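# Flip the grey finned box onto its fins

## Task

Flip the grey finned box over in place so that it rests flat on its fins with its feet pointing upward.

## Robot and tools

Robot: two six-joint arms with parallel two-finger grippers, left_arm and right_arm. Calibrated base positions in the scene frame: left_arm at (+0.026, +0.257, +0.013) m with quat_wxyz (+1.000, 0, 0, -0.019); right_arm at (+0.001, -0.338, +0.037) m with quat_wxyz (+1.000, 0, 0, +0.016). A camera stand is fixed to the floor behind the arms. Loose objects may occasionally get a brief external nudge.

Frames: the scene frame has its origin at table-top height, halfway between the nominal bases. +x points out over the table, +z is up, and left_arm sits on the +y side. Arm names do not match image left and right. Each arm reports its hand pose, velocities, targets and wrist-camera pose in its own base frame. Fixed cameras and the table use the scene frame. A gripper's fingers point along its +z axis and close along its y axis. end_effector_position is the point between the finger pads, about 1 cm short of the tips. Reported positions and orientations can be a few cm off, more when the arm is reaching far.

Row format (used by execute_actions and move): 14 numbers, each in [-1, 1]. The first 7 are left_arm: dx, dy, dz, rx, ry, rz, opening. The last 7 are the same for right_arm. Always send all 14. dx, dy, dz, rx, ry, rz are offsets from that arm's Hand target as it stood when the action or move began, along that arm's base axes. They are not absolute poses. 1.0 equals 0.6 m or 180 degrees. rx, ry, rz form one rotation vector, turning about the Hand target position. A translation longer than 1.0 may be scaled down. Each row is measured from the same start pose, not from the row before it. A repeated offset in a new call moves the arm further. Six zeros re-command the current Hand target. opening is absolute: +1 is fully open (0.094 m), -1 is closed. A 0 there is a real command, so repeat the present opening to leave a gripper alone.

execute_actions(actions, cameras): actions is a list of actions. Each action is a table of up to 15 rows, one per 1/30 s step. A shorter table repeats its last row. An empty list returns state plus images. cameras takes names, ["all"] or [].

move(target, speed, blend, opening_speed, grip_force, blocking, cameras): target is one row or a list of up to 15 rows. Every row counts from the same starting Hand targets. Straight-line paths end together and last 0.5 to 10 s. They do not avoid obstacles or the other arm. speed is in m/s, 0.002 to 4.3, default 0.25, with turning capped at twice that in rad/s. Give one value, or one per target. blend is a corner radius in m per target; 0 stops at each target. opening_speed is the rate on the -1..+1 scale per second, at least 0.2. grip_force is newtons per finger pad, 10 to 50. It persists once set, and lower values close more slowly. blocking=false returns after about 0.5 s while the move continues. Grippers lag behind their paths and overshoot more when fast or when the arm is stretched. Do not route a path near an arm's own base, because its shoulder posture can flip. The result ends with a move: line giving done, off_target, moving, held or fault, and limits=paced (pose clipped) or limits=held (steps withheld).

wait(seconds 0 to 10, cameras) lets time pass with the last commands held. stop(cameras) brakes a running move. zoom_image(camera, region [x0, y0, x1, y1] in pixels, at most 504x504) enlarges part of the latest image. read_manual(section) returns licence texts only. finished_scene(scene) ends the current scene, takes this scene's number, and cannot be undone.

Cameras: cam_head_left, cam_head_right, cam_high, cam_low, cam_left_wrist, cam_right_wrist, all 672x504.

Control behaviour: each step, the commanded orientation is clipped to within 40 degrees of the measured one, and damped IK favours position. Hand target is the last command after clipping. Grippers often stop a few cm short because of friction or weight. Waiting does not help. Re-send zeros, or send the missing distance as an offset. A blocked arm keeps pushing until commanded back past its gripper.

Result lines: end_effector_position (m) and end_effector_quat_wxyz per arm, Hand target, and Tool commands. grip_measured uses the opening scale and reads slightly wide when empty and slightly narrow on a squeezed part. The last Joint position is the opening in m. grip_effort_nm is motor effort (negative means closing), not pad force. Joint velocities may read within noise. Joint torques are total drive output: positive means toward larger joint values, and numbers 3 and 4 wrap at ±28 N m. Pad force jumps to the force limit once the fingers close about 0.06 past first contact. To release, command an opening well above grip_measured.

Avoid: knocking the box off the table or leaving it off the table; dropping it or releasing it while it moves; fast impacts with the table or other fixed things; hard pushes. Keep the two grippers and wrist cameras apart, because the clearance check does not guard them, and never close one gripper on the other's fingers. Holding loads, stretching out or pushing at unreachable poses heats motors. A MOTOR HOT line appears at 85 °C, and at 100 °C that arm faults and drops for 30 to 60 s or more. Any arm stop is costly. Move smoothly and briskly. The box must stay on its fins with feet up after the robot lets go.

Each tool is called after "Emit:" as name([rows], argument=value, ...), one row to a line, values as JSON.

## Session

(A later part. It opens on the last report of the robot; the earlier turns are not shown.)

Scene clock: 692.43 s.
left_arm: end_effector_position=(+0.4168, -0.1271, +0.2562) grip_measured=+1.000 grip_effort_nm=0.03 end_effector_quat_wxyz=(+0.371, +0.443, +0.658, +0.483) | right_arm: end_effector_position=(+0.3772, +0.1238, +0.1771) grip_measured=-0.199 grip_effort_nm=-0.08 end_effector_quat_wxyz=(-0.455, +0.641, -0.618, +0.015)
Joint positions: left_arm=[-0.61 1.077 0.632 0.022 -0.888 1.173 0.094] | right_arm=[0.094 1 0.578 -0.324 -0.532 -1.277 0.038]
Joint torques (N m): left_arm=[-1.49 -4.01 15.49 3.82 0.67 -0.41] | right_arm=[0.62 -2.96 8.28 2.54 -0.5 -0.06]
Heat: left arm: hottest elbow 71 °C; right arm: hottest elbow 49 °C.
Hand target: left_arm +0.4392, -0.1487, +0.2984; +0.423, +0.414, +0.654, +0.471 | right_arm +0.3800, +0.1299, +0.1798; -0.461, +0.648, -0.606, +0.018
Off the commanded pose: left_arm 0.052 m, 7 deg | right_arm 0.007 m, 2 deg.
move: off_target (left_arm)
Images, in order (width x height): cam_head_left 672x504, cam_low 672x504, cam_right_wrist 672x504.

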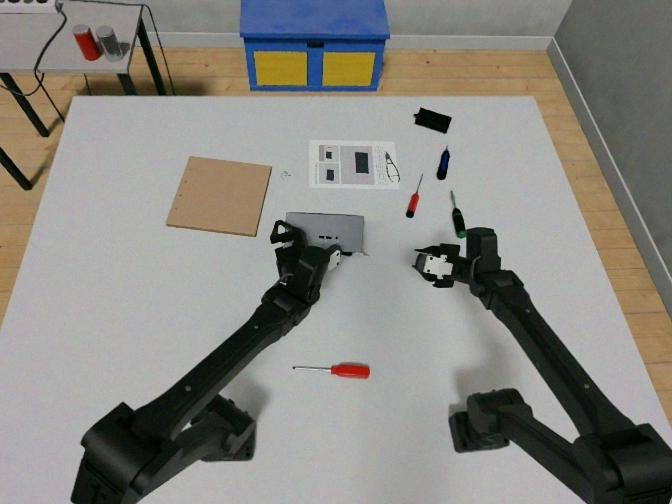

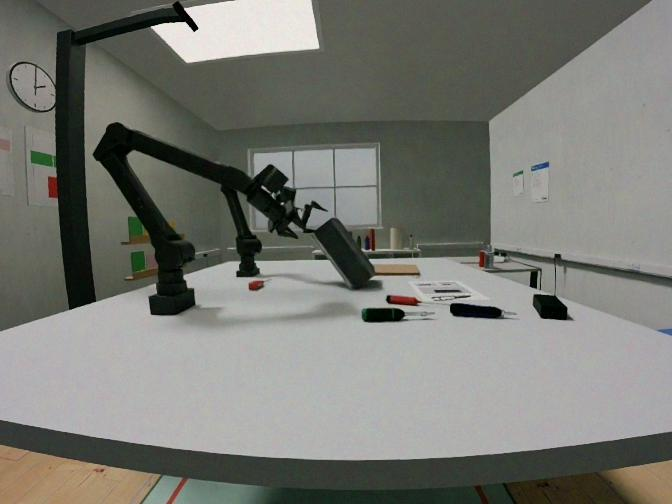

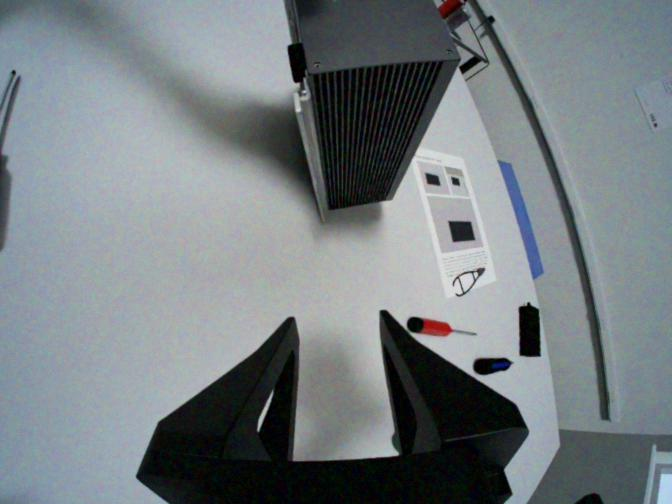

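Emit:
move([
  [0,0,0,0,0,0,1,0.1,0.0885,-0.048,0.1457,0.0028,0.1355,-0.2],
], speed=0.15, cameras=["cam_right_wrist","cam_low"])

Emit:
zoom_image(camera="cam_right_wrist", region=[240, 200, 440, 400])

Scene clock: 732.90 s.
left_arm: end_effector_position=(+0.4168, -0.1271, +0.2562) grip_measured=+1.000 grip_effort_nm=0.03 end_effector_quat_wxyz=(+0.371, +0.443, +0.658, +0.483) | right_arm: end_effector_position=(+0.4227, +0.1861, +0.1398) grip_measured=-0.199 grip_effort_nm=-0.08 end_effector_quat_wxyz=(-0.574, +0.641, -0.454, -0.231)
Joint positions: left_arm=[-0.61 1.077 0.632 0.022 -0.888 1.173 0.094] | right_arm=[0.057 1.523 0.686 0.14 -1.198 -1.235 0.038]
Joint torques (N m): left_arm=[-1.49 -3.9 15.49 3.86 0.68 -0.41] | right_arm=[-1.67 -7.94 8.9 2.24 -0.62 0.16]
Heat: left arm: hottest elbow 69 °C; right arm: hottest elbow 48 °C.
Hand target: left_arm +0.4392, -0.1487, +0.2984; +0.423, +0.414, +0.654, +0.471 | right_arm +0.4400, +0.1829, +0.1512; -0.585, +0.640, -0.447, -0.219
Off the commanded pose: left_arm 0.052 m, 7 deg | right_arm 0.021 m, 2 deg.
move: off_target (left_arm, right_arm)
Images, in order (width x height): cam_low 672x504, cam_right_wrist 672x504.

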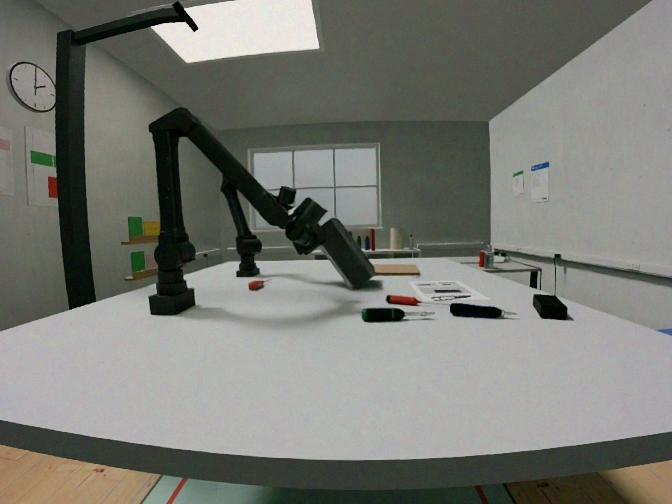

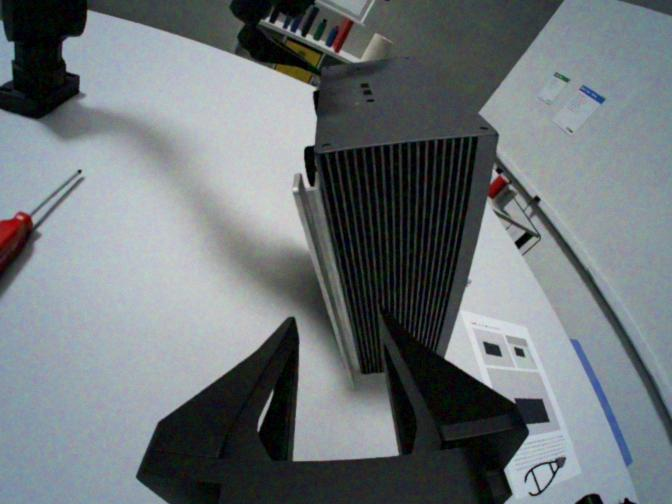

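Scaled by 2.520 from the camera's 672x504 image, which has a finer 960x720 frame.

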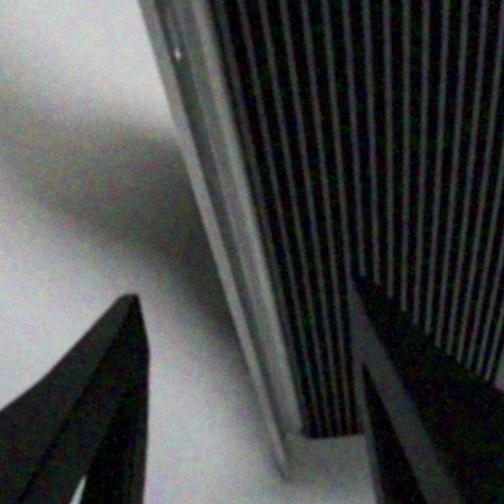

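Emit:
move([
  [0,0,0,0,0,0,1,-0.0173,0.0317,-0.0018,-0.001,-0.0266,0,-0.2],
], speed=0.1, cameras=["cam_right_wrist"])

Emit:
zoom_image(camera="cam_right_wrist", region=[240, 200, 440, 400])

Scene clock: 802.23 s.
left_arm: end_effector_position=(+0.4168, -0.1271, +0.2562) grip_measured=+1.000 grip_effort_nm=0.03 end_effector_quat_wxyz=(+0.371, +0.443, +0.658, +0.483) | right_arm: end_effector_position=(+0.4303, +0.1966, +0.1497) grip_measured=-0.199 grip_effort_nm=-0.08 end_effector_quat_wxyz=(+0.602, -0.649, +0.426, +0.190)
Joint positions: left_arm=[-0.61 1.077 0.632 0.022 -0.888 1.173 0.094] | right_arm=[0.086 1.523 0.665 0.326 -1.157 -1.179 0.038]
Joint torques (N m): left_arm=[-1.44 -4.07 15.49 3.81 0.67 -0.42] | right_arm=[0.62 -9.47 5.96 2.24 -0.2 0.14]
Heat: left arm: hottest elbow 69 °C; right arm: hottest elbow 47 °C.
Hand target: left_arm +0.4392, -0.1487, +0.2984; +0.423, +0.414, +0.654, +0.471 | right_arm +0.4297, +0.2020, +0.1503; +0.603, -0.650, +0.422, +0.191
Off the commanded pose: left_arm 0.052 m, 7 deg | right_arm 0.005 m, 0 deg.
move: off_target (left_arm)
Images, in order (width x height): cam_right_wrist 672x504.

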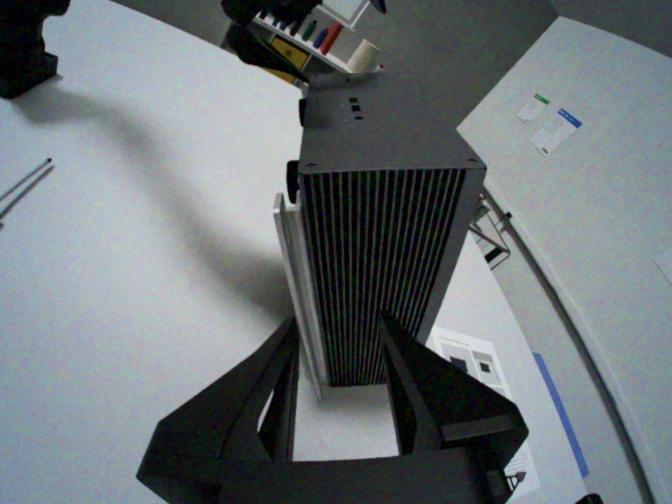

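Scaled by 2.520 from the camera's 672x504 image, which has a finer 960x720 frame.

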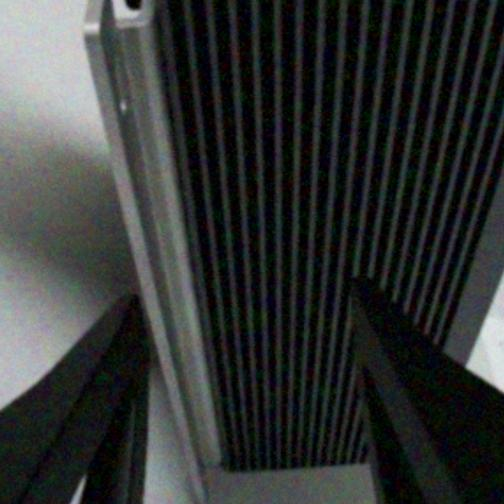

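Emit:
move([
  [0,0,0,0,0,0,1,-0.0342,0.0057,-0.0185,0,0.006,0,-0.2],
], speed=0.1, cameras=["cam_right_wrist"])

Emit:
zoom_image(camera="cam_right_wrist", region=[240, 160, 440, 360])

Scene clock: 832.77 s.
left_arm: end_effector_position=(+0.4168, -0.1271, +0.2562) grip_measured=+1.000 grip_effort_nm=0.03 end_effector_quat_wxyz=(+0.371, +0.443, +0.658, +0.483) | right_arm: end_effector_position=(+0.4101, +0.1996, +0.1327) grip_measured=-0.199 grip_effort_nm=-0.08 end_effector_quat_wxyz=(-0.594, +0.645, -0.436, -0.200)
Joint positions: left_arm=[-0.61 1.077 0.632 0.022 -0.888 1.173 0.094] | right_arm=[0.099 1.522 0.604 0.373 -1.145 -1.157 0.038]
Joint torques (N m): left_arm=[-1.44 -3.9 15.46 3.86 0.68 -0.41] | right_arm=[-0.21 -9.88 5.52 2.24 -0.28 0.16]
Heat: left arm: hottest elbow 70 °C; right arm: hottest elbow 43 °C.
Hand target: left_arm +0.4392, -0.1487, +0.2984; +0.423, +0.414, +0.654, +0.471 | right_arm +0.4091, +0.2054, +0.1390; -0.599, +0.648, -0.428, -0.197
Off the commanded pose: left_arm 0.052 m, 7 deg | right_arm 0.009 m, 1 deg.
move: off_target (left_arm)
Images, in order (width x height): cam_right_wrist 672x504.

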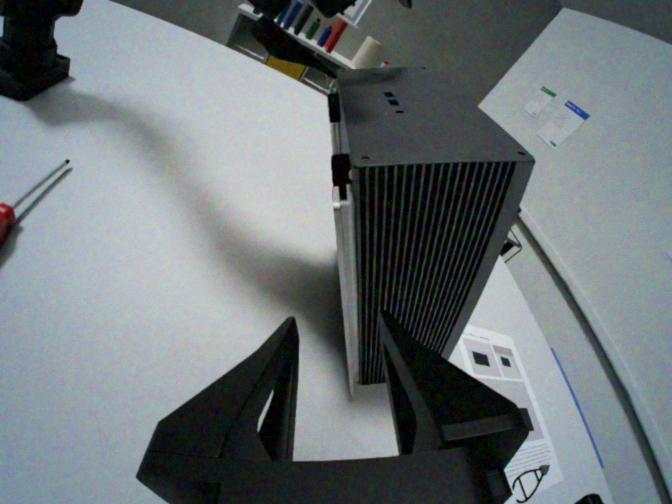

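Scaled by 2.520 from the camera's 672x504 image, which has a finer 960x720 frame.

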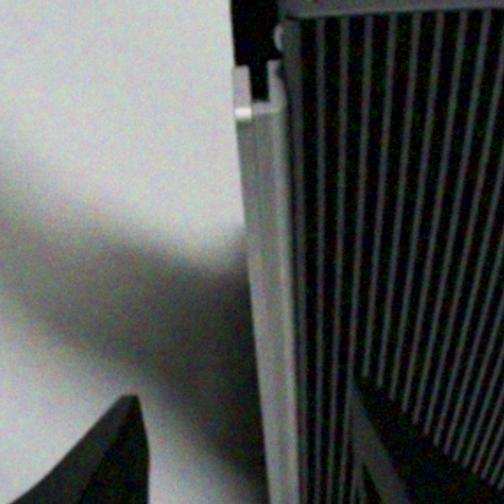

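Emit:
move([
  [0,0,0,0,0,0,1,0.0215,0.06,-0.0075,0,0,0,-0.2],
], speed=0.08, cameras=["cam_right_wrist"])

Emit:
zoom_image(camera="cam_right_wrist", region=[240, 180, 440, 380])

Scene clock: 846.80 s.
left_arm: end_effector_position=(+0.4168, -0.1271, +0.2562) grip_measured=+1.000 grip_effort_nm=0.03 end_effector_quat_wxyz=(+0.371, +0.443, +0.658, +0.483) | right_arm: end_effector_position=(+0.4100, +0.2331, +0.1240) grip_measured=-0.199 grip_effort_nm=-0.08 end_effector_quat_wxyz=(-0.589, +0.646, -0.441, -0.203)
Joint positions: left_arm=[-0.61 1.077 0.632 0.022 -0.888 1.173 0.094] | right_arm=[0.189 1.563 0.604 0.48 -1.066 -1.067 0.038]
Joint torques (N m): left_arm=[-1.49 -4.01 15.47 3.88 0.68 -0.41] | right_arm=[0.32 -8.41 8.01 2.4 -0.23 0.17]
Heat: left arm: hottest elbow 70 °C; right arm: hottest elbow 42 °C.
Hand target: left_arm +0.4392, -0.1487, +0.2984; +0.423, +0.414, +0.654, +0.471 | right_arm +0.4221, +0.2413, +0.1345; -0.599, +0.648, -0.428, -0.197
Off the commanded pose: left_arm 0.052 m, 7 deg | right_arm 0.018 m, 2 deg.
move: off_target (left_arm, right_arm)
Images, in order (width x height): cam_right_wrist 672x504.

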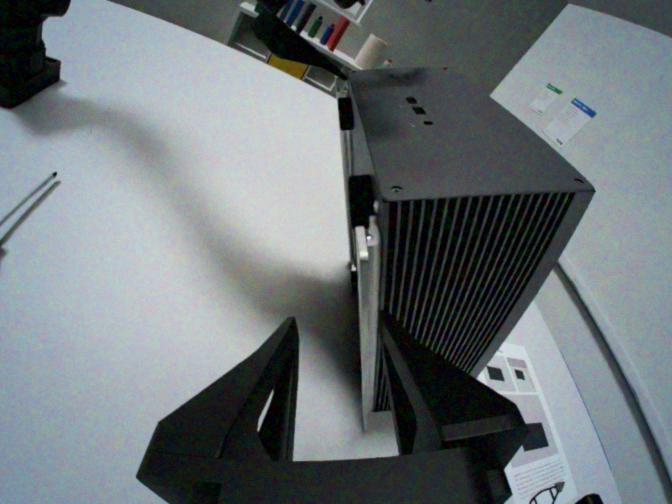

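Scaled by 2.520 from the camera's 672x504 image, which has a finer 960x720 frame.

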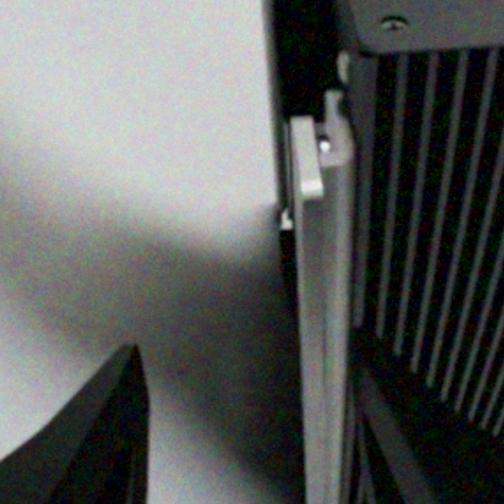

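Emit:
move([
  [0,0,0,0,0,0,1,0.018,0.005,0.0135,0,0,0,-0.2],
], speed=0.08, cameras=["cam_right_wrist"])

Emit:
zoom_image(camera="cam_right_wrist", region=[240, 180, 440, 380])

Scene clock: 854.10 s.
left_arm: end_effector_position=(+0.4168, -0.1271, +0.2562) grip_measured=+1.000 grip_effort_nm=0.03 end_effector_quat_wxyz=(+0.371, +0.443, +0.658, +0.483) | right_arm: end_effector_position=(+0.4229, +0.2356, +0.1357) grip_measured=-0.199 grip_effort_nm=-0.08 end_effector_quat_wxyz=(+0.597, -0.646, +0.434, +0.195)
Joint positions: left_arm=[-0.61 1.077 0.632 0.022 -0.888 1.173 0.094] | right_arm=[0.19 1.563 0.639 0.474 -1.064 -1.063 0.038]
Joint torques (N m): left_arm=[-1.61 -3.9 15.47 3.86 0.68 -0.41] | right_arm=[0.56 -7.88 8.4 1.54 -0.21 0.11]
Heat: left arm: hottest elbow 70 °C; right arm: hottest elbow 42 °C.
Hand target: left_arm +0.4392, -0.1487, +0.2984; +0.423, +0.414, +0.654, +0.471 | right_arm +0.4329, +0.2444, +0.1427; +0.599, -0.648, +0.428, +0.197
Off the commanded pose: left_arm 0.052 m, 7 deg | right_arm 0.015 m, 1 deg.
move: off_target (left_arm, right_arm)
Images, in order (width x height): cam_right_wrist 672x504.

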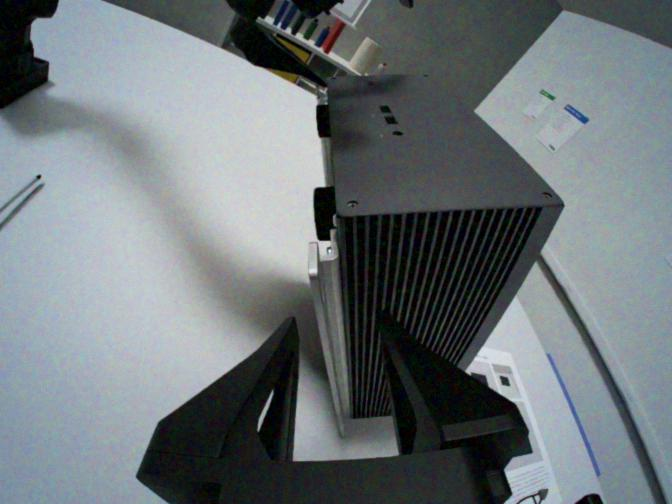

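Scaled by 2.520 from the camera's 672x504 image, which has a finer 960x720 frame.

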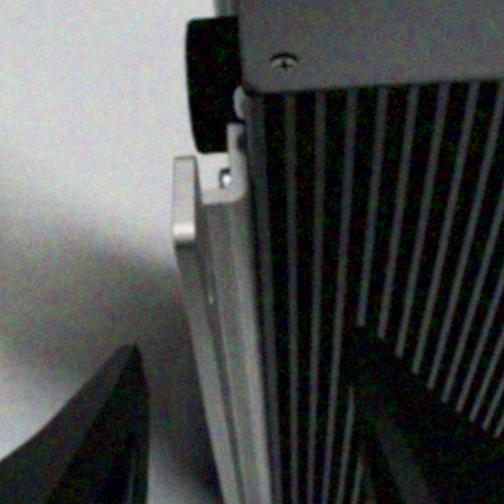

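Emit:
move([
  [0,0,0,0,0,0,1,-0.006,0.02,-0.0165,0,0,0,-0.2],
], speed=0.06, cameras=["cam_right_wrist"])

Emit:
zoom_image(camera="cam_right_wrist", region=[240, 200, 440, 400])

Scene clock: 862.93 s.
left_arm: end_effector_position=(+0.4182, -0.1288, +0.2572) grip_measured=+1.000 grip_effort_nm=0.03 end_effector_quat_wxyz=(+0.374, +0.444, +0.657, +0.481) | right_arm: end_effector_position=(+0.4231, +0.2463, +0.1266) grip_measured=-0.199 grip_effort_nm=-0.08 end_effector_quat_wxyz=(-0.593, +0.645, -0.439, -0.198)
Joint positions: left_arm=[-0.61 1.079 0.635 0.025 -0.881 1.173 0.094] | right_arm=[0.218 1.591 0.639 0.51 -1.034 -1.038 0.038]
Joint torques (N m): left_arm=[-1.55 -4.19 15.25 3.73 0.41 -0.41] | right_arm=[0.79 -8.7 7.28 2.41 -0.26 0.15]
Heat: left arm: hottest elbow 70 °C; right arm: hottest elbow 42 °C.
Hand target: left_arm +0.4392, -0.1486, +0.2985; +0.423, +0.414, +0.654, +0.471 | right_arm +0.4293, +0.2565, +0.1329; -0.599, +0.648, -0.428, -0.197
Off the commanded pose: left_arm 0.050 m, 7 deg | right_arm 0.013 m, 2 deg.
move: off_target (left_arm, right_arm)
Images, in order (width x height): cam_right_wrist 672x504.

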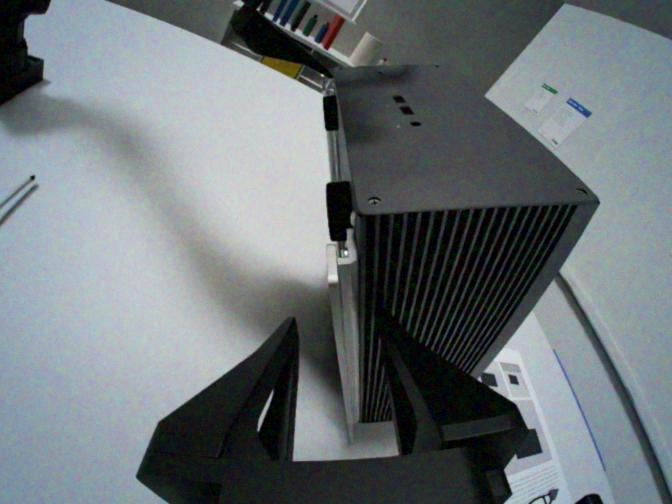

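Scaled by 2.520 from the camera's 672x504 image, which has a finer 960x720 frame.

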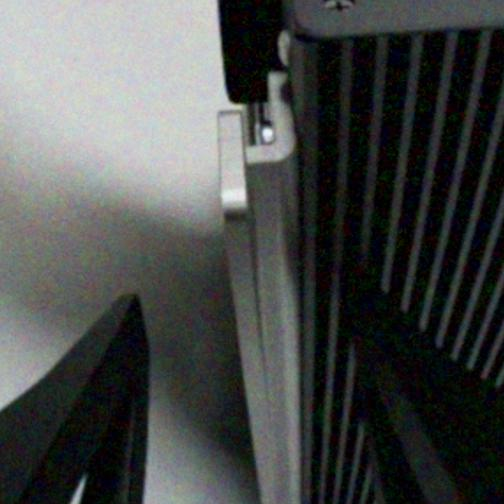

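Emit:
move(target=[0,0,0,0,0,0,1,0.0033,0.0145,-0.003,0,0,0,-0.2], speed=0.03, cameras=["cam_right_wrist","cam_low"])

Scene clock: 909.43 s.
left_arm: end_effector_position=(+0.4183, -0.1289, +0.2574) grip_measured=+1.000 grip_effort_nm=0.03 end_effector_quat_wxyz=(+0.374, +0.444, +0.657, +0.480) | right_arm: end_effector_position=(+0.4266, +0.2464, +0.1232) grip_measured=-0.199 grip_effort_nm=-0.09 end_effector_quat_wxyz=(+0.593, -0.641, +0.447, +0.193)
Joint positions: left_arm=[-0.61 1.079 0.635 0.026 -0.881 1.173 0.094] | right_arm=[0.22 1.602 0.639 0.529 -1.015 -1.023 0.038]
Joint torques (N m): left_arm=[-1.44 -4.13 15.24 3.71 0.41 -0.4] | right_arm=[2.61 -8.7 7.86 2.58 -0.25 0.16]
Heat: left arm: hottest elbow 73 °C; right arm: hottest elbow 43 °C.
Hand target: left_arm +0.4392, -0.1486, +0.2986; +0.423, +0.414, +0.654, +0.471 | right_arm +0.4313, +0.2651, +0.1310; +0.599, -0.648, +0.428, +0.197
Off the commanded pose: left_arm 0.050 m, 7 deg | right_arm 0.021 m, 2 deg.
move: off_target (left_arm, right_arm)
Images, in order (width x height): cam_low 672x504, cam_right_wrist 672x504.

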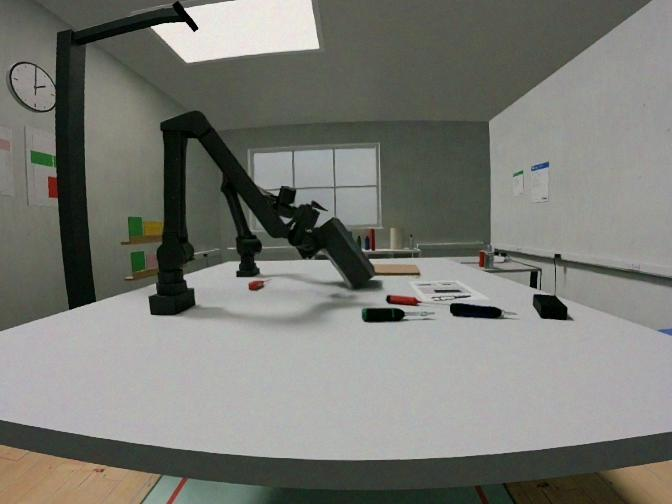

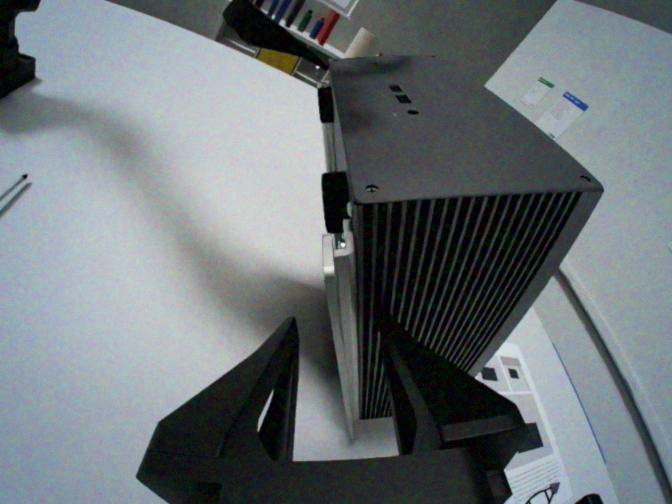

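Emit:
zoom_image(camera="cam_right_wrist", region=[240, 200, 440, 400])

Scaled by 2.520 from the camera's 672x504 image, which has a finer 960x720 frame.

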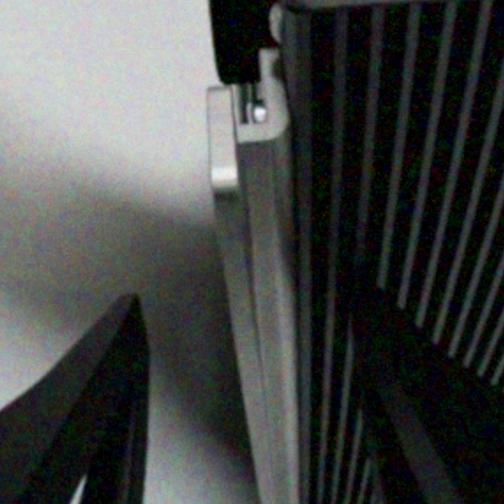

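Emit:
move(target=[0,0,0,0,0,0,1,-0.003,0.0133,0.006,0,0,0,-0.2], speed=0.03, cameras=["cam_right_wrist"])

Emit:
zoom_image(camera="cam_right_wrist", region=[240, 200, 440, 400])

Scene clock: 925.60 s.
left_arm: end_effector_position=(+0.4192, -0.1298, +0.2581) grip_measured=+1.000 grip_effort_nm=0.03 end_effector_quat_wxyz=(+0.375, +0.444, +0.657, +0.480) | right_arm: end_effector_position=(+0.4286, +0.2474, +0.1230) grip_measured=-0.199 grip_effort_nm=-0.08 end_effector_quat_wxyz=(+0.592, -0.638, +0.454, +0.191)
Joint positions: left_arm=[-0.61 1.081 0.638 0.027 -0.879 1.173 0.094] | right_arm=[0.225 1.602 0.639 0.535 -0.997 -1.008 0.038]
Joint torques (N m): left_arm=[-1.26 -4.25 15.09 3.69 0.33 -0.41] | right_arm=[3.02 -9.93 7.69 2.37 -0.28 0.1]
Heat: left arm: hottest elbow 74 °C; right arm: hottest elbow 43 °C.
Hand target: left_arm +0.4392, -0.1486, +0.2985; +0.423, +0.414, +0.654, +0.471 | right_arm +0.4295, +0.2731, +0.1346; +0.599, -0.648, +0.428, +0.197
Off the commanded pose: left_arm 0.049 m, 7 deg | right_arm 0.028 m, 3 deg.
move: off_target (left_arm, right_arm)
Images, in order (width x height): cam_right_wrist 672x504.

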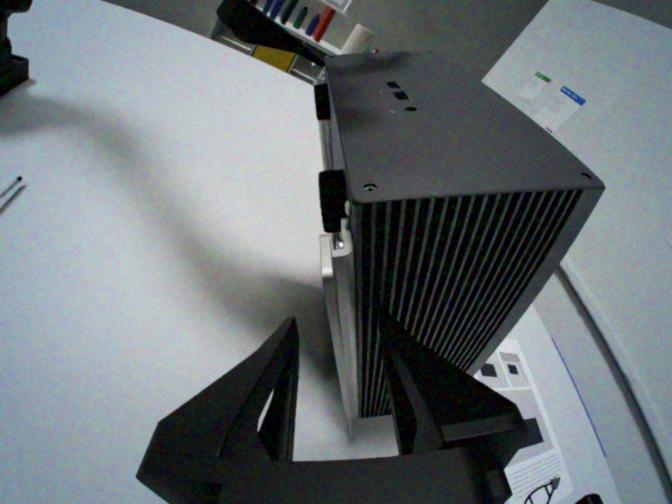

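Scaled by 2.520 from the camera's 672x504 image, which has a finer 960x720 frame.

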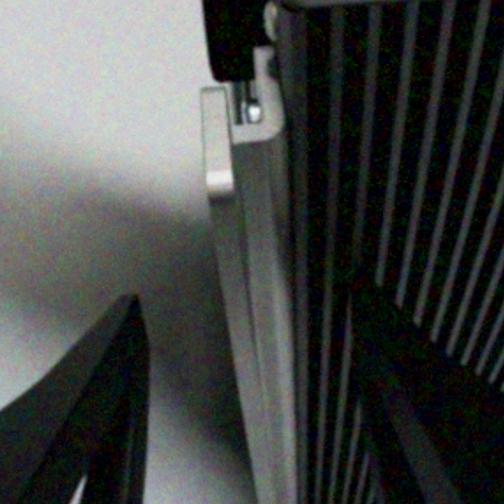

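Emit:
move(target=[0,0,0,0,0,0,1,-0.007,0.0133,0.005,0,0,0,-0.2], speed=0.03, cameras=["cam_right_wrist"])

Emit:
zoom_image(camera="cam_right_wrist", region=[240, 200, 440, 400])

Scene clock: 958.27 s.
left_arm: end_effector_position=(+0.4206, -0.1312, +0.2602) grip_measured=+1.000 grip_effort_nm=0.03 end_effector_quat_wxyz=(+0.379, +0.443, +0.657, +0.479) | right_arm: end_effector_position=(+0.4275, +0.2547, +0.1232) grip_measured=-0.199 grip_effort_nm=-0.08 end_effector_quat_wxyz=(+0.590, -0.637, +0.458, +0.190)
Joint positions: left_arm=[-0.61 1.083 0.643 0.031 -0.876 1.173 0.094] | right_arm=[0.245 1.6 0.639 0.539 -0.972 -0.99 0.038]
Joint torques (N m): left_arm=[-1.32 -4.37 14.82 3.58 0.23 -0.4] | right_arm=[3.6 -10.4 7.49 2.39 -0.47 0.12]
Heat: left arm: hottest elbow 74 °C; right arm: hottest elbow 43 °C.
Hand target: left_arm +0.4393, -0.1487, +0.2986; +0.423, +0.414, +0.654, +0.471 | right_arm +0.4252, +0.2811, +0.1377; +0.599, -0.648, +0.428, +0.197
Off the commanded pose: left_arm 0.046 m, 6 deg | right_arm 0.030 m, 4 deg.
move: off_target (left_arm, right_arm)
Images, in order (width x height): cam_right_wrist 672x504.

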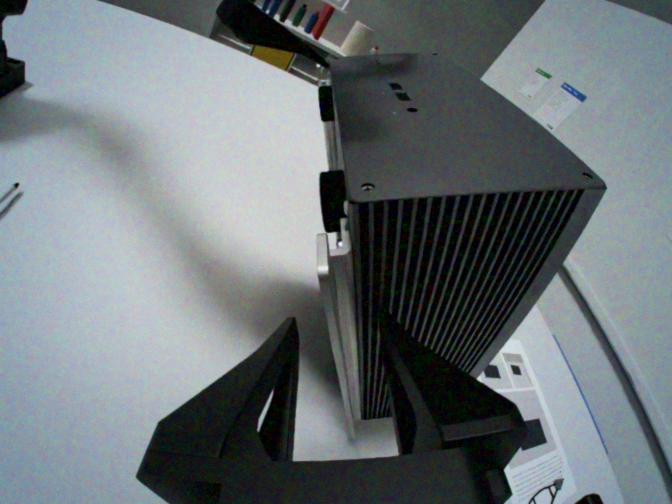

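Scaled by 2.520 from the camera's 672x504 image, which has a finer 960x720 frame.

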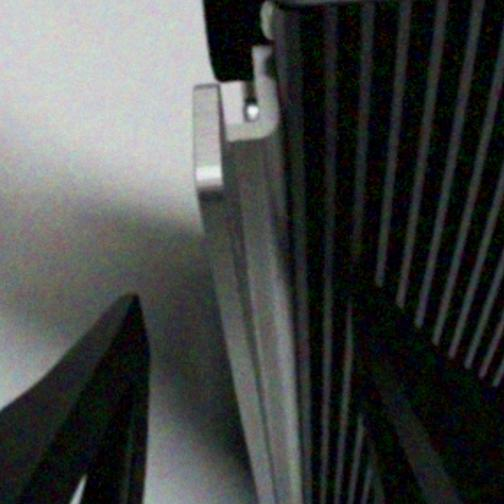

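Emit:
move(target=[0,0,0,0,0,0,1,-0.003,-0.025,-0.008,0,0,0,-1], speed=0.03, opening_speed=0.35, grip_force=50, cameras=["cam_right_wrist","cam_low"])

Emit:
zoom_image(camera="cam_right_wrist", region=[240, 200, 440, 400])

Scene clock: 972.27 s.
left_arm: end_effector_position=(+0.4224, -0.1319, +0.2597) grip_measured=+1.000 grip_effort_nm=0.03 end_effector_quat_wxyz=(+0.377, +0.446, +0.655, +0.480) | right_arm: end_effector_position=(+0.4246, +0.2569, +0.1270) grip_measured=-0.810 grip_effort_nm=-1.03 end_effector_quat_wxyz=(+0.594, -0.641, +0.444, +0.197)
Joint positions: left_arm=[-0.608 1.088 0.646 0.034 -0.872 1.183 0.094] | right_arm=[0.246 1.6 0.641 0.548 -1 -0.996 0.009]
Joint torques (N m): left_arm=[-1.67 -4.89 14.6 3.45 0.12 -0.52] | right_arm=[1.14 -10.29 6.48 1.87 -0.55 -0.09]
Heat: left arm: hottest elbow 71 °C; right arm: hottest elbow 43 °C.
Hand target: left_arm +0.4392, -0.1487, +0.2985; +0.423, +0.414, +0.654, +0.471 | right_arm +0.4235, +0.2660, +0.1329; +0.599, -0.648, +0.428, +0.197
Off the commanded pose: left_arm 0.046 m, 7 deg | right_arm 0.011 m, 2 deg.
move: off_target (left_arm, right_arm)
Images, in order (width x height): cam_low 672x504, cam_right_wrist 672x504.

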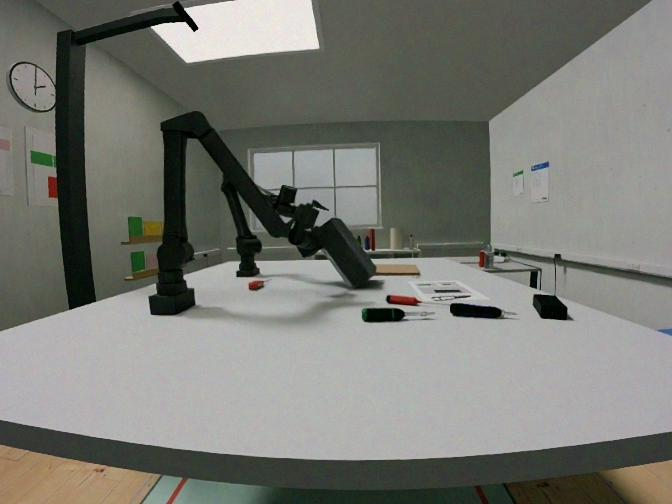

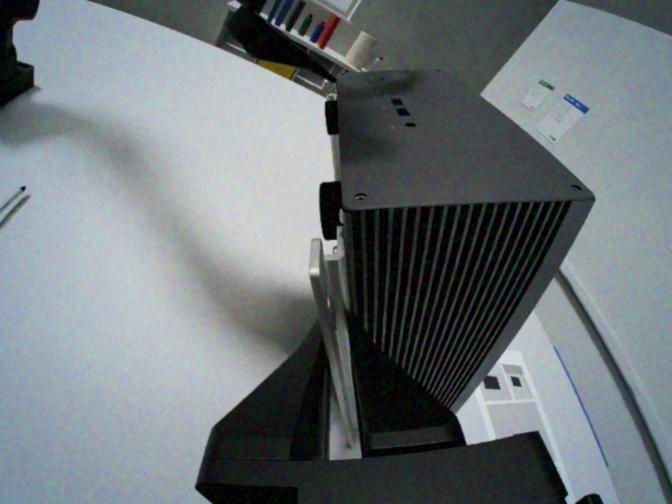

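Scaled by 2.520 from the camera's 672x504 image, which has a finer 960x720 frame.

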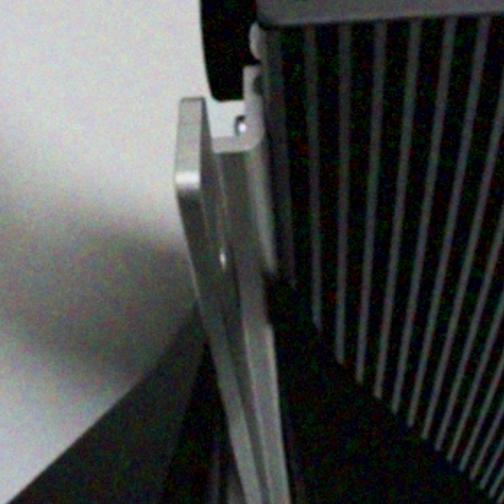

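Emit:
move(target=[0,0,0,0,0,0,1,-0.0035,-0.0225,-0.004,0,0,0,-0.6], speed=0.03, opening_speed=0.35, cameras=["cam_right_wrist"])

Emit:
zoom_image(camera="cam_right_wrist", region=[240, 200, 440, 400])

Scene clock: 1005.90 s.
left_arm: end_effector_position=(+0.4223, -0.1323, +0.2597) grip_measured=+1.000 grip_effort_nm=0.03 end_effector_quat_wxyz=(+0.377, +0.447, +0.655, +0.480) | right_arm: end_effector_position=(+0.4203, +0.2558, +0.1279) grip_measured=-0.602 grip_effort_nm=0.07 end_effector_quat_wxyz=(-0.597, +0.647, -0.429, -0.201)
Joint positions: left_arm=[-0.608 1.088 0.646 0.034 -0.872 1.183 0.094] | right_arm=[0.239 1.601 0.639 0.548 -1.033 -1.021 0.019]
Joint torques (N m): left_arm=[-1.49 -4.78 14.65 3.49 0.12 -0.52] | right_arm=[-1.61 -10.46 5.39 1.33 -0.44 -0.1]
Heat: left arm: hottest elbow 77 °C; right arm: hottest elbow 43 °C.
Hand target: left_arm +0.4392, -0.1487, +0.2985; +0.423, +0.414, +0.654, +0.471 | right_arm +0.4213, +0.2526, +0.1303; -0.599, +0.648, -0.428, -0.197
Off the commanded pose: left_arm 0.045 m, 7 deg | right_arm 0.004 m, 1 deg.
move: off_target (left_arm)
Images, in order (width x height): cam_right_wrist 672x504.

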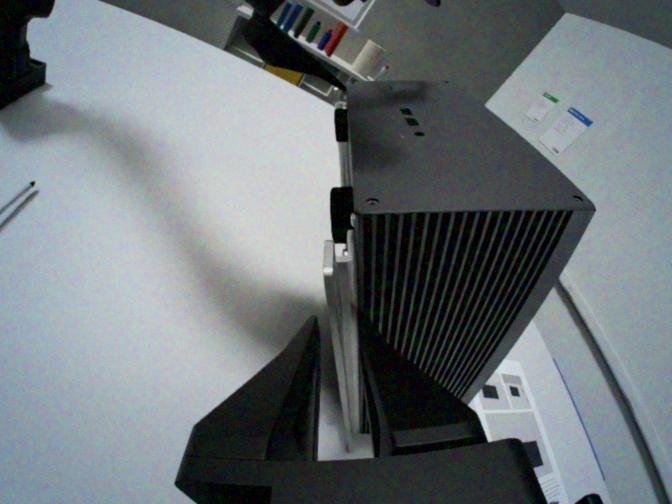

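Scaled by 2.520 from the camera's 672x504 image, which has a finer 960x720 frame.

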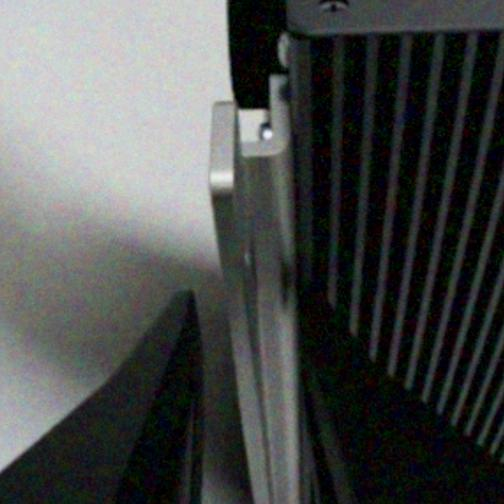

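Emit:
move(target=[0,0,0,0,0,0,1,0.001,-0.0095,0.0,0,0,0,-0.6], speed=0.03, cameras=["cam_right_wrist"])

Emit:
zoom_image(camera="cam_right_wrist", region=[240, 200, 440, 400])

Scene clock: 1032.57 s.
left_arm: end_effector_position=(+0.4223, -0.1323, +0.2597) grip_measured=+1.000 grip_effort_nm=0.03 end_effector_quat_wxyz=(+0.377, +0.447, +0.655, +0.480) | right_arm: end_effector_position=(+0.4194, +0.2533, +0.1269) grip_measured=-0.601 grip_effort_nm=0.07 end_effector_quat_wxyz=(-0.596, +0.648, -0.428, -0.204)
Joint positions: left_arm=[-0.608 1.088 0.646 0.034 -0.872 1.183 0.094] | right_arm=[0.232 1.601 0.639 0.535 -1.046 -1.032 0.019]
Joint torques (N m): left_arm=[-1.55 -4.84 14.61 3.45 0.12 -0.51] | right_arm=[-2.37 -10.93 5.45 1.57 -0.48 -0.02]
Heat: left arm: hottest elbow 78 °C; right arm: hottest elbow 41 °C.
Hand target: left_arm +0.4392, -0.1487, +0.2985; +0.423, +0.414, +0.654, +0.471 | right_arm +0.4220, +0.2469, +0.1303; -0.599, +0.648, -0.428, -0.197
Off the commanded pose: left_arm 0.045 m, 7 deg | right_arm 0.008 m, 1 deg.
move: off_target (left_arm)
Images, in order (width x height): cam_right_wrist 672x504.

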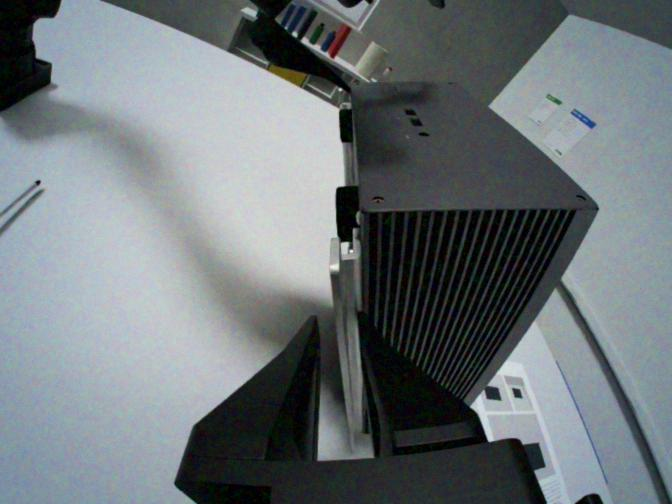

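Scaled by 2.520 from the camera's 672x504 image, which has a finer 960x720 frame.

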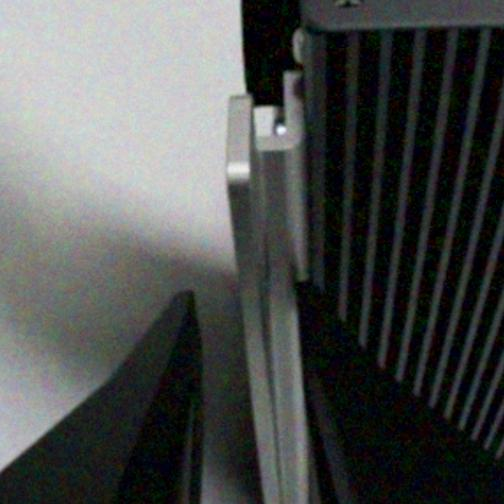

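Emit:
move(target=[0,0,0,0,0,0,1,0,0,0,0,0,0,-1], speed=0.03, opening_speed=0.35, cameras=["cam_right_wrist"])

Emit:
zoom_image(camera="cam_right_wrist", region=[240, 200, 440, 400])

Scene clock: 1039.43 s.
left_arm: end_effector_position=(+0.4222, -0.1324, +0.2597) grip_measured=+1.000 grip_effort_nm=0.03 end_effector_quat_wxyz=(+0.377, +0.447, +0.654, +0.480) | right_arm: end_effector_position=(+0.4195, +0.2531, +0.1279) grip_measured=-0.926 grip_effort_nm=-1.01 end_effector_quat_wxyz=(-0.596, +0.648, -0.428, -0.203)
Joint positions: left_arm=[-0.609 1.088 0.646 0.034 -0.872 1.183 0.094] | right_arm=[0.232 1.598 0.639 0.535 -1.045 -1.032 0.003]
Joint torques (N m): left_arm=[-1.49 -4.72 14.64 3.49 0.12 -0.51] | right_arm=[-2.14 -10.58 5.29 1.51 -0.48 -0.11]
Heat: left arm: hottest elbow 78 °C; right arm: hottest elbow 41 °C.
Hand target: left_arm +0.4392, -0.1487, +0.2985; +0.423, +0.414, +0.654, +0.471 | right_arm +0.4219, +0.2469, +0.1304; -0.599, +0.648, -0.428, -0.197
Off the commanded pose: left_arm 0.045 m, 7 deg | right_arm 0.007 m, 1 deg.
move: off_target (left_arm)
Images, in order (width x height): cam_right_wrist 672x504.

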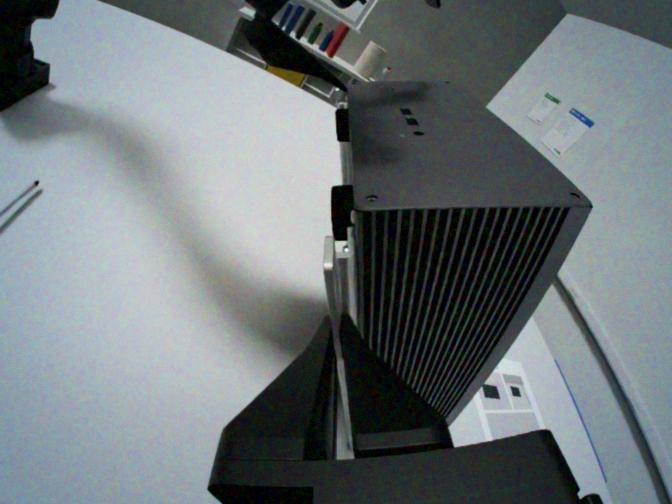

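Scaled by 2.520 from the camera's 672x504 image, which has a finer 960x720 frame.

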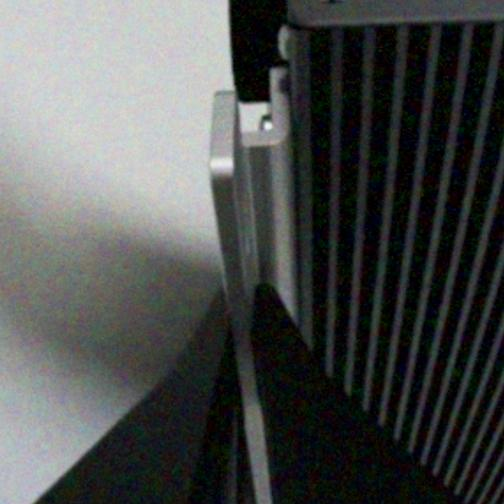

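Emit:
move(target=[0,0,-0.033,0,0,0,1,0,0,0.045,0,0,0,-1], speed=0.03)

Scene clock: 1050.90 s.
left_arm: end_effector_position=(+0.4277, -0.1367, +0.2643) grip_measured=+1.000 grip_effort_nm=0.03 end_effector_quat_wxyz=(+0.397, +0.432, +0.653, +0.479) | right_arm: end_effector_position=(+0.4183, +0.2475, +0.1328) grip_measured=-0.927 grip_effort_nm=-1.04 end_effector_quat_wxyz=(-0.583, +0.644, -0.451, -0.205)
Joint positions: left_arm=[-0.61 1.105 0.646 0.1 -0.872 1.183 0.094] | right_arm=[0.225 1.554 0.639 0.444 -1.023 -1.031 0.003]
Joint torques (N m): left_arm=[-1.32 -3.6 12.05 3.51 0.15 -0.52] | right_arm=[-1.55 -12.63 6.97 1.42 -1.42 -0.11]
Heat: left arm: hottest elbow 78 °C; right arm: hottest elbow 41 °C.
Hand target: left_arm +0.4392, -0.1488, +0.2788; +0.423, +0.414, +0.654, +0.471 | right_arm +0.4220, +0.2469, +0.1574; -0.599, +0.648, -0.428, -0.197
Off the commanded pose: left_arm 0.022 m, 4 deg | right_arm 0.025 m, 3 deg.
move: off_target (left_arm, right_arm)

Emit:
move(target=[-0.015,0.015,-0.035,0,0,0,1,0,0,0.012,0,0,0,-1], speed=0.03, cameras=["cam_low"])

Scene clock: 1054.50 s.
left_arm: end_effector_position=(+0.4270, -0.1364, +0.2640) grip_measured=+1.000 grip_effort_nm=0.03 end_effector_quat_wxyz=(+0.417, +0.416, +0.652, +0.478) | right_arm: end_effector_position=(+0.4172, +0.2462, +0.1341) grip_measured=-0.927 grip_effort_nm=-1.04 end_effector_quat_wxyz=(-0.579, +0.642, -0.457, -0.207)
Joint positions: left_arm=[-0.61 1.108 0.62 0.18 -0.871 1.183 0.094] | right_arm=[0.223 1.541 0.639 0.417 -1.02 -1.03 0.003]
Joint torques (N m): left_arm=[-0.73 -3.9 8.94 2.97 0.36 -0.48] | right_arm=[-1.14 -13.57 7.43 1.33 -1.58 -0.11]
Heat: left arm: hottest elbow 77 °C; right arm: hottest elbow 41 °C.
Hand target: left_arm +0.4302, -0.1397, +0.2576; +0.423, +0.414, +0.654, +0.471 | right_arm +0.4220, +0.2468, +0.1646; -0.599, +0.648, -0.428, -0.197
Off the commanded pose: left_arm 0.008 m, 1 deg | right_arm 0.031 m, 4 deg.
move: off_target (right_arm)
Images, in order (width x height): cam_low 672x504.

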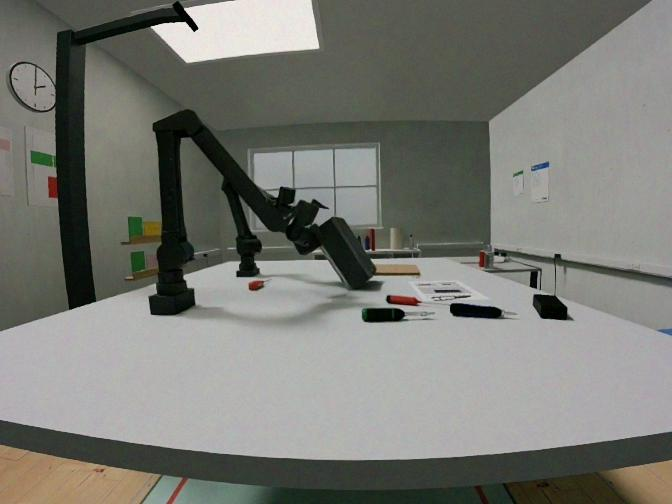

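Emit:
move(target=[-0.02,0.01,-0.035,0,0,0,1,0,0,0.008,0,0,0,-1], speed=0.03, cameras=["cam_left_wrist","cam_low"])

Scene clock: 1060.77 s.
left_arm: end_effector_position=(+0.4170, -0.1302, +0.2416) grip_measured=+1.000 grip_effort_nm=0.03 end_effector_quat_wxyz=(+0.419, +0.416, +0.653, +0.474) | right_arm: end_effector_position=(+0.4150, +0.2459, +0.1333) grip_measured=-0.923 grip_effort_nm=-1.04 end_effector_quat_wxyz=(-0.575, +0.646, -0.456, -0.208)
Joint positions: left_arm=[-0.61 1.108 0.554 0.242 -0.865 1.174 0.094] | right_arm=[0.223 1.535 0.639 0.392 -1.022 -1.05 0.004]
Joint torques (N m): left_arm=[-1.26 -3.66 8.64 2.73 -0.08 -0.41] | right_arm=[-0.91 -13.92 7.87 1.72 -1.49 0.04]
Heat: left arm: hottest elbow 73 °C; right arm: hottest elbow 41 °C.
Hand target: left_arm +0.4182, -0.1336, +0.2367; +0.423, +0.414, +0.654, +0.471 | right_arm +0.4220, +0.2469, +0.1694; -0.599, +0.648, -0.428, -0.197
Off the commanded pose: left_arm 0.006 m, 1 deg | right_arm 0.037 m, 4 deg.
move: off_target (right_arm)
Images, in order (width x height): cam_low 672x504, cam_left_wrist 672x504.

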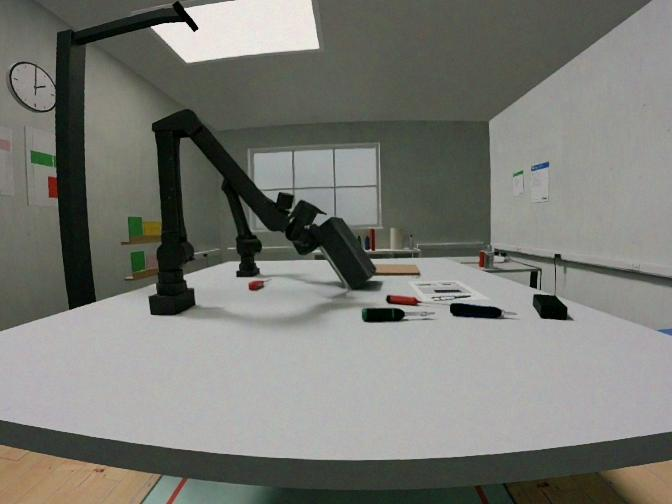

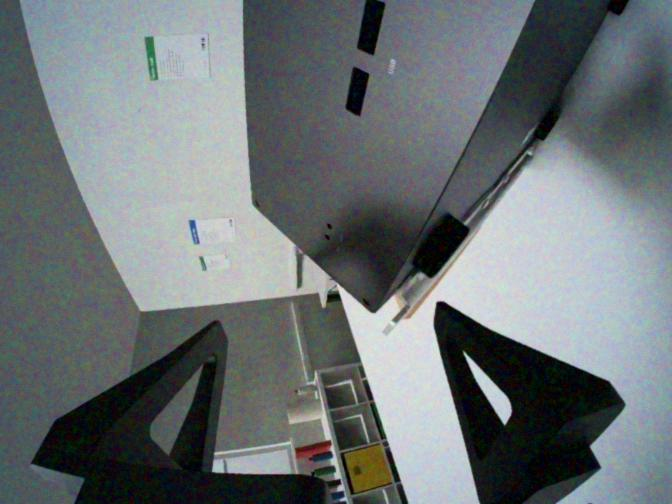

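Emit:
move([
  [-0.1667,-0.02,0.0133,0,0,0,1,0,0,0,0,0,0,-1],
  [-0.16,0.1,0.02,-0.05,0.06,-0.08,0.5,0,0,0,0,0,0,-1],
  [-0.092,0.2143,0.022,-0.1497,0.1823,-0.2492,-0.2,0,0,0,0,0,0,-1],
], speed=[0.06,0.1,0.12], blend=[0.02,0.03,0], cameras=["cam_low","cam_left_wrist"])

Scene clock: 1109.73 s.
left_arm: end_effector_position=(+0.3516, -0.0123, +0.2337) grip_measured=-0.197 grip_effort_nm=-0.12 end_effector_quat_wxyz=(+0.448, +0.630, +0.634, -0.026) | right_arm: end_effector_position=(+0.4149, +0.2459, +0.1332) grip_measured=-0.923 grip_effort_nm=-1.04 end_effector_quat_wxyz=(-0.575, +0.646, -0.456, -0.208)
Joint positions: left_arm=[0.342 0.98 0.771 -0.893 0.836 1.696 0.038] | right_arm=[0.223 1.535 0.639 0.392 -1.022 -1.05 0.004]
Joint torques (N m): left_arm=[0.03 -2.32 12.9 0.92 0.69 -0.11] | right_arm=[-1.26 -14.39 7.86 1.85 -1.5 0.07]
Heat: left arm: hottest elbow 64 °C; right arm: hottest elbow 43 °C.
Hand target: left_arm +0.3630, -0.0052, +0.2500; +0.453, +0.633, +0.628, -0.013 | right_arm +0.4219, +0.2468, +0.1694; -0.599, +0.648, -0.428, -0.197
Off the commanded pose: left_arm 0.021 m, 2 deg | right_arm 0.037 m, 4 deg.
move: off_target (left_arm, right_arm); blend cut to 0 m at target 2; target 3's new opening was sent with left_arm's hand 0.021 m and 2 deg from that target
Images, in order (width x height): cam_low 672x504, cam_left_wrist 672x504.

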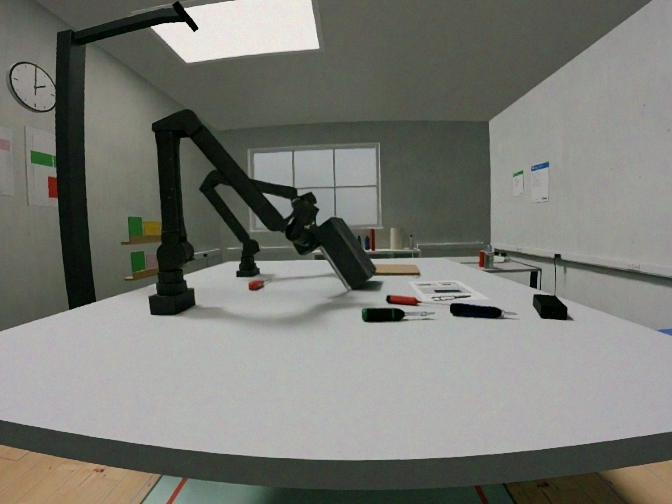

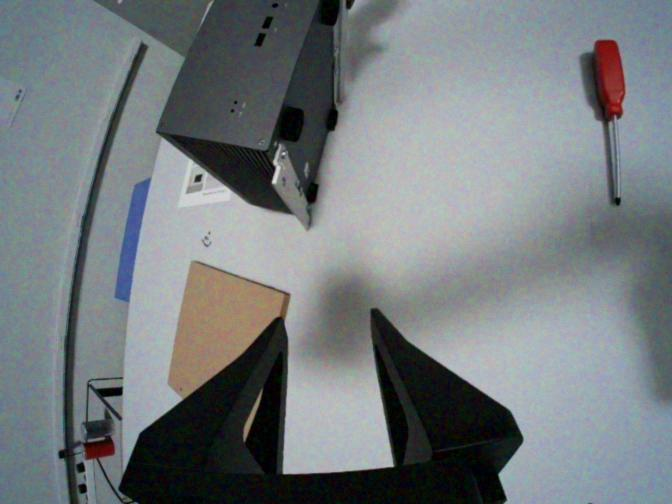

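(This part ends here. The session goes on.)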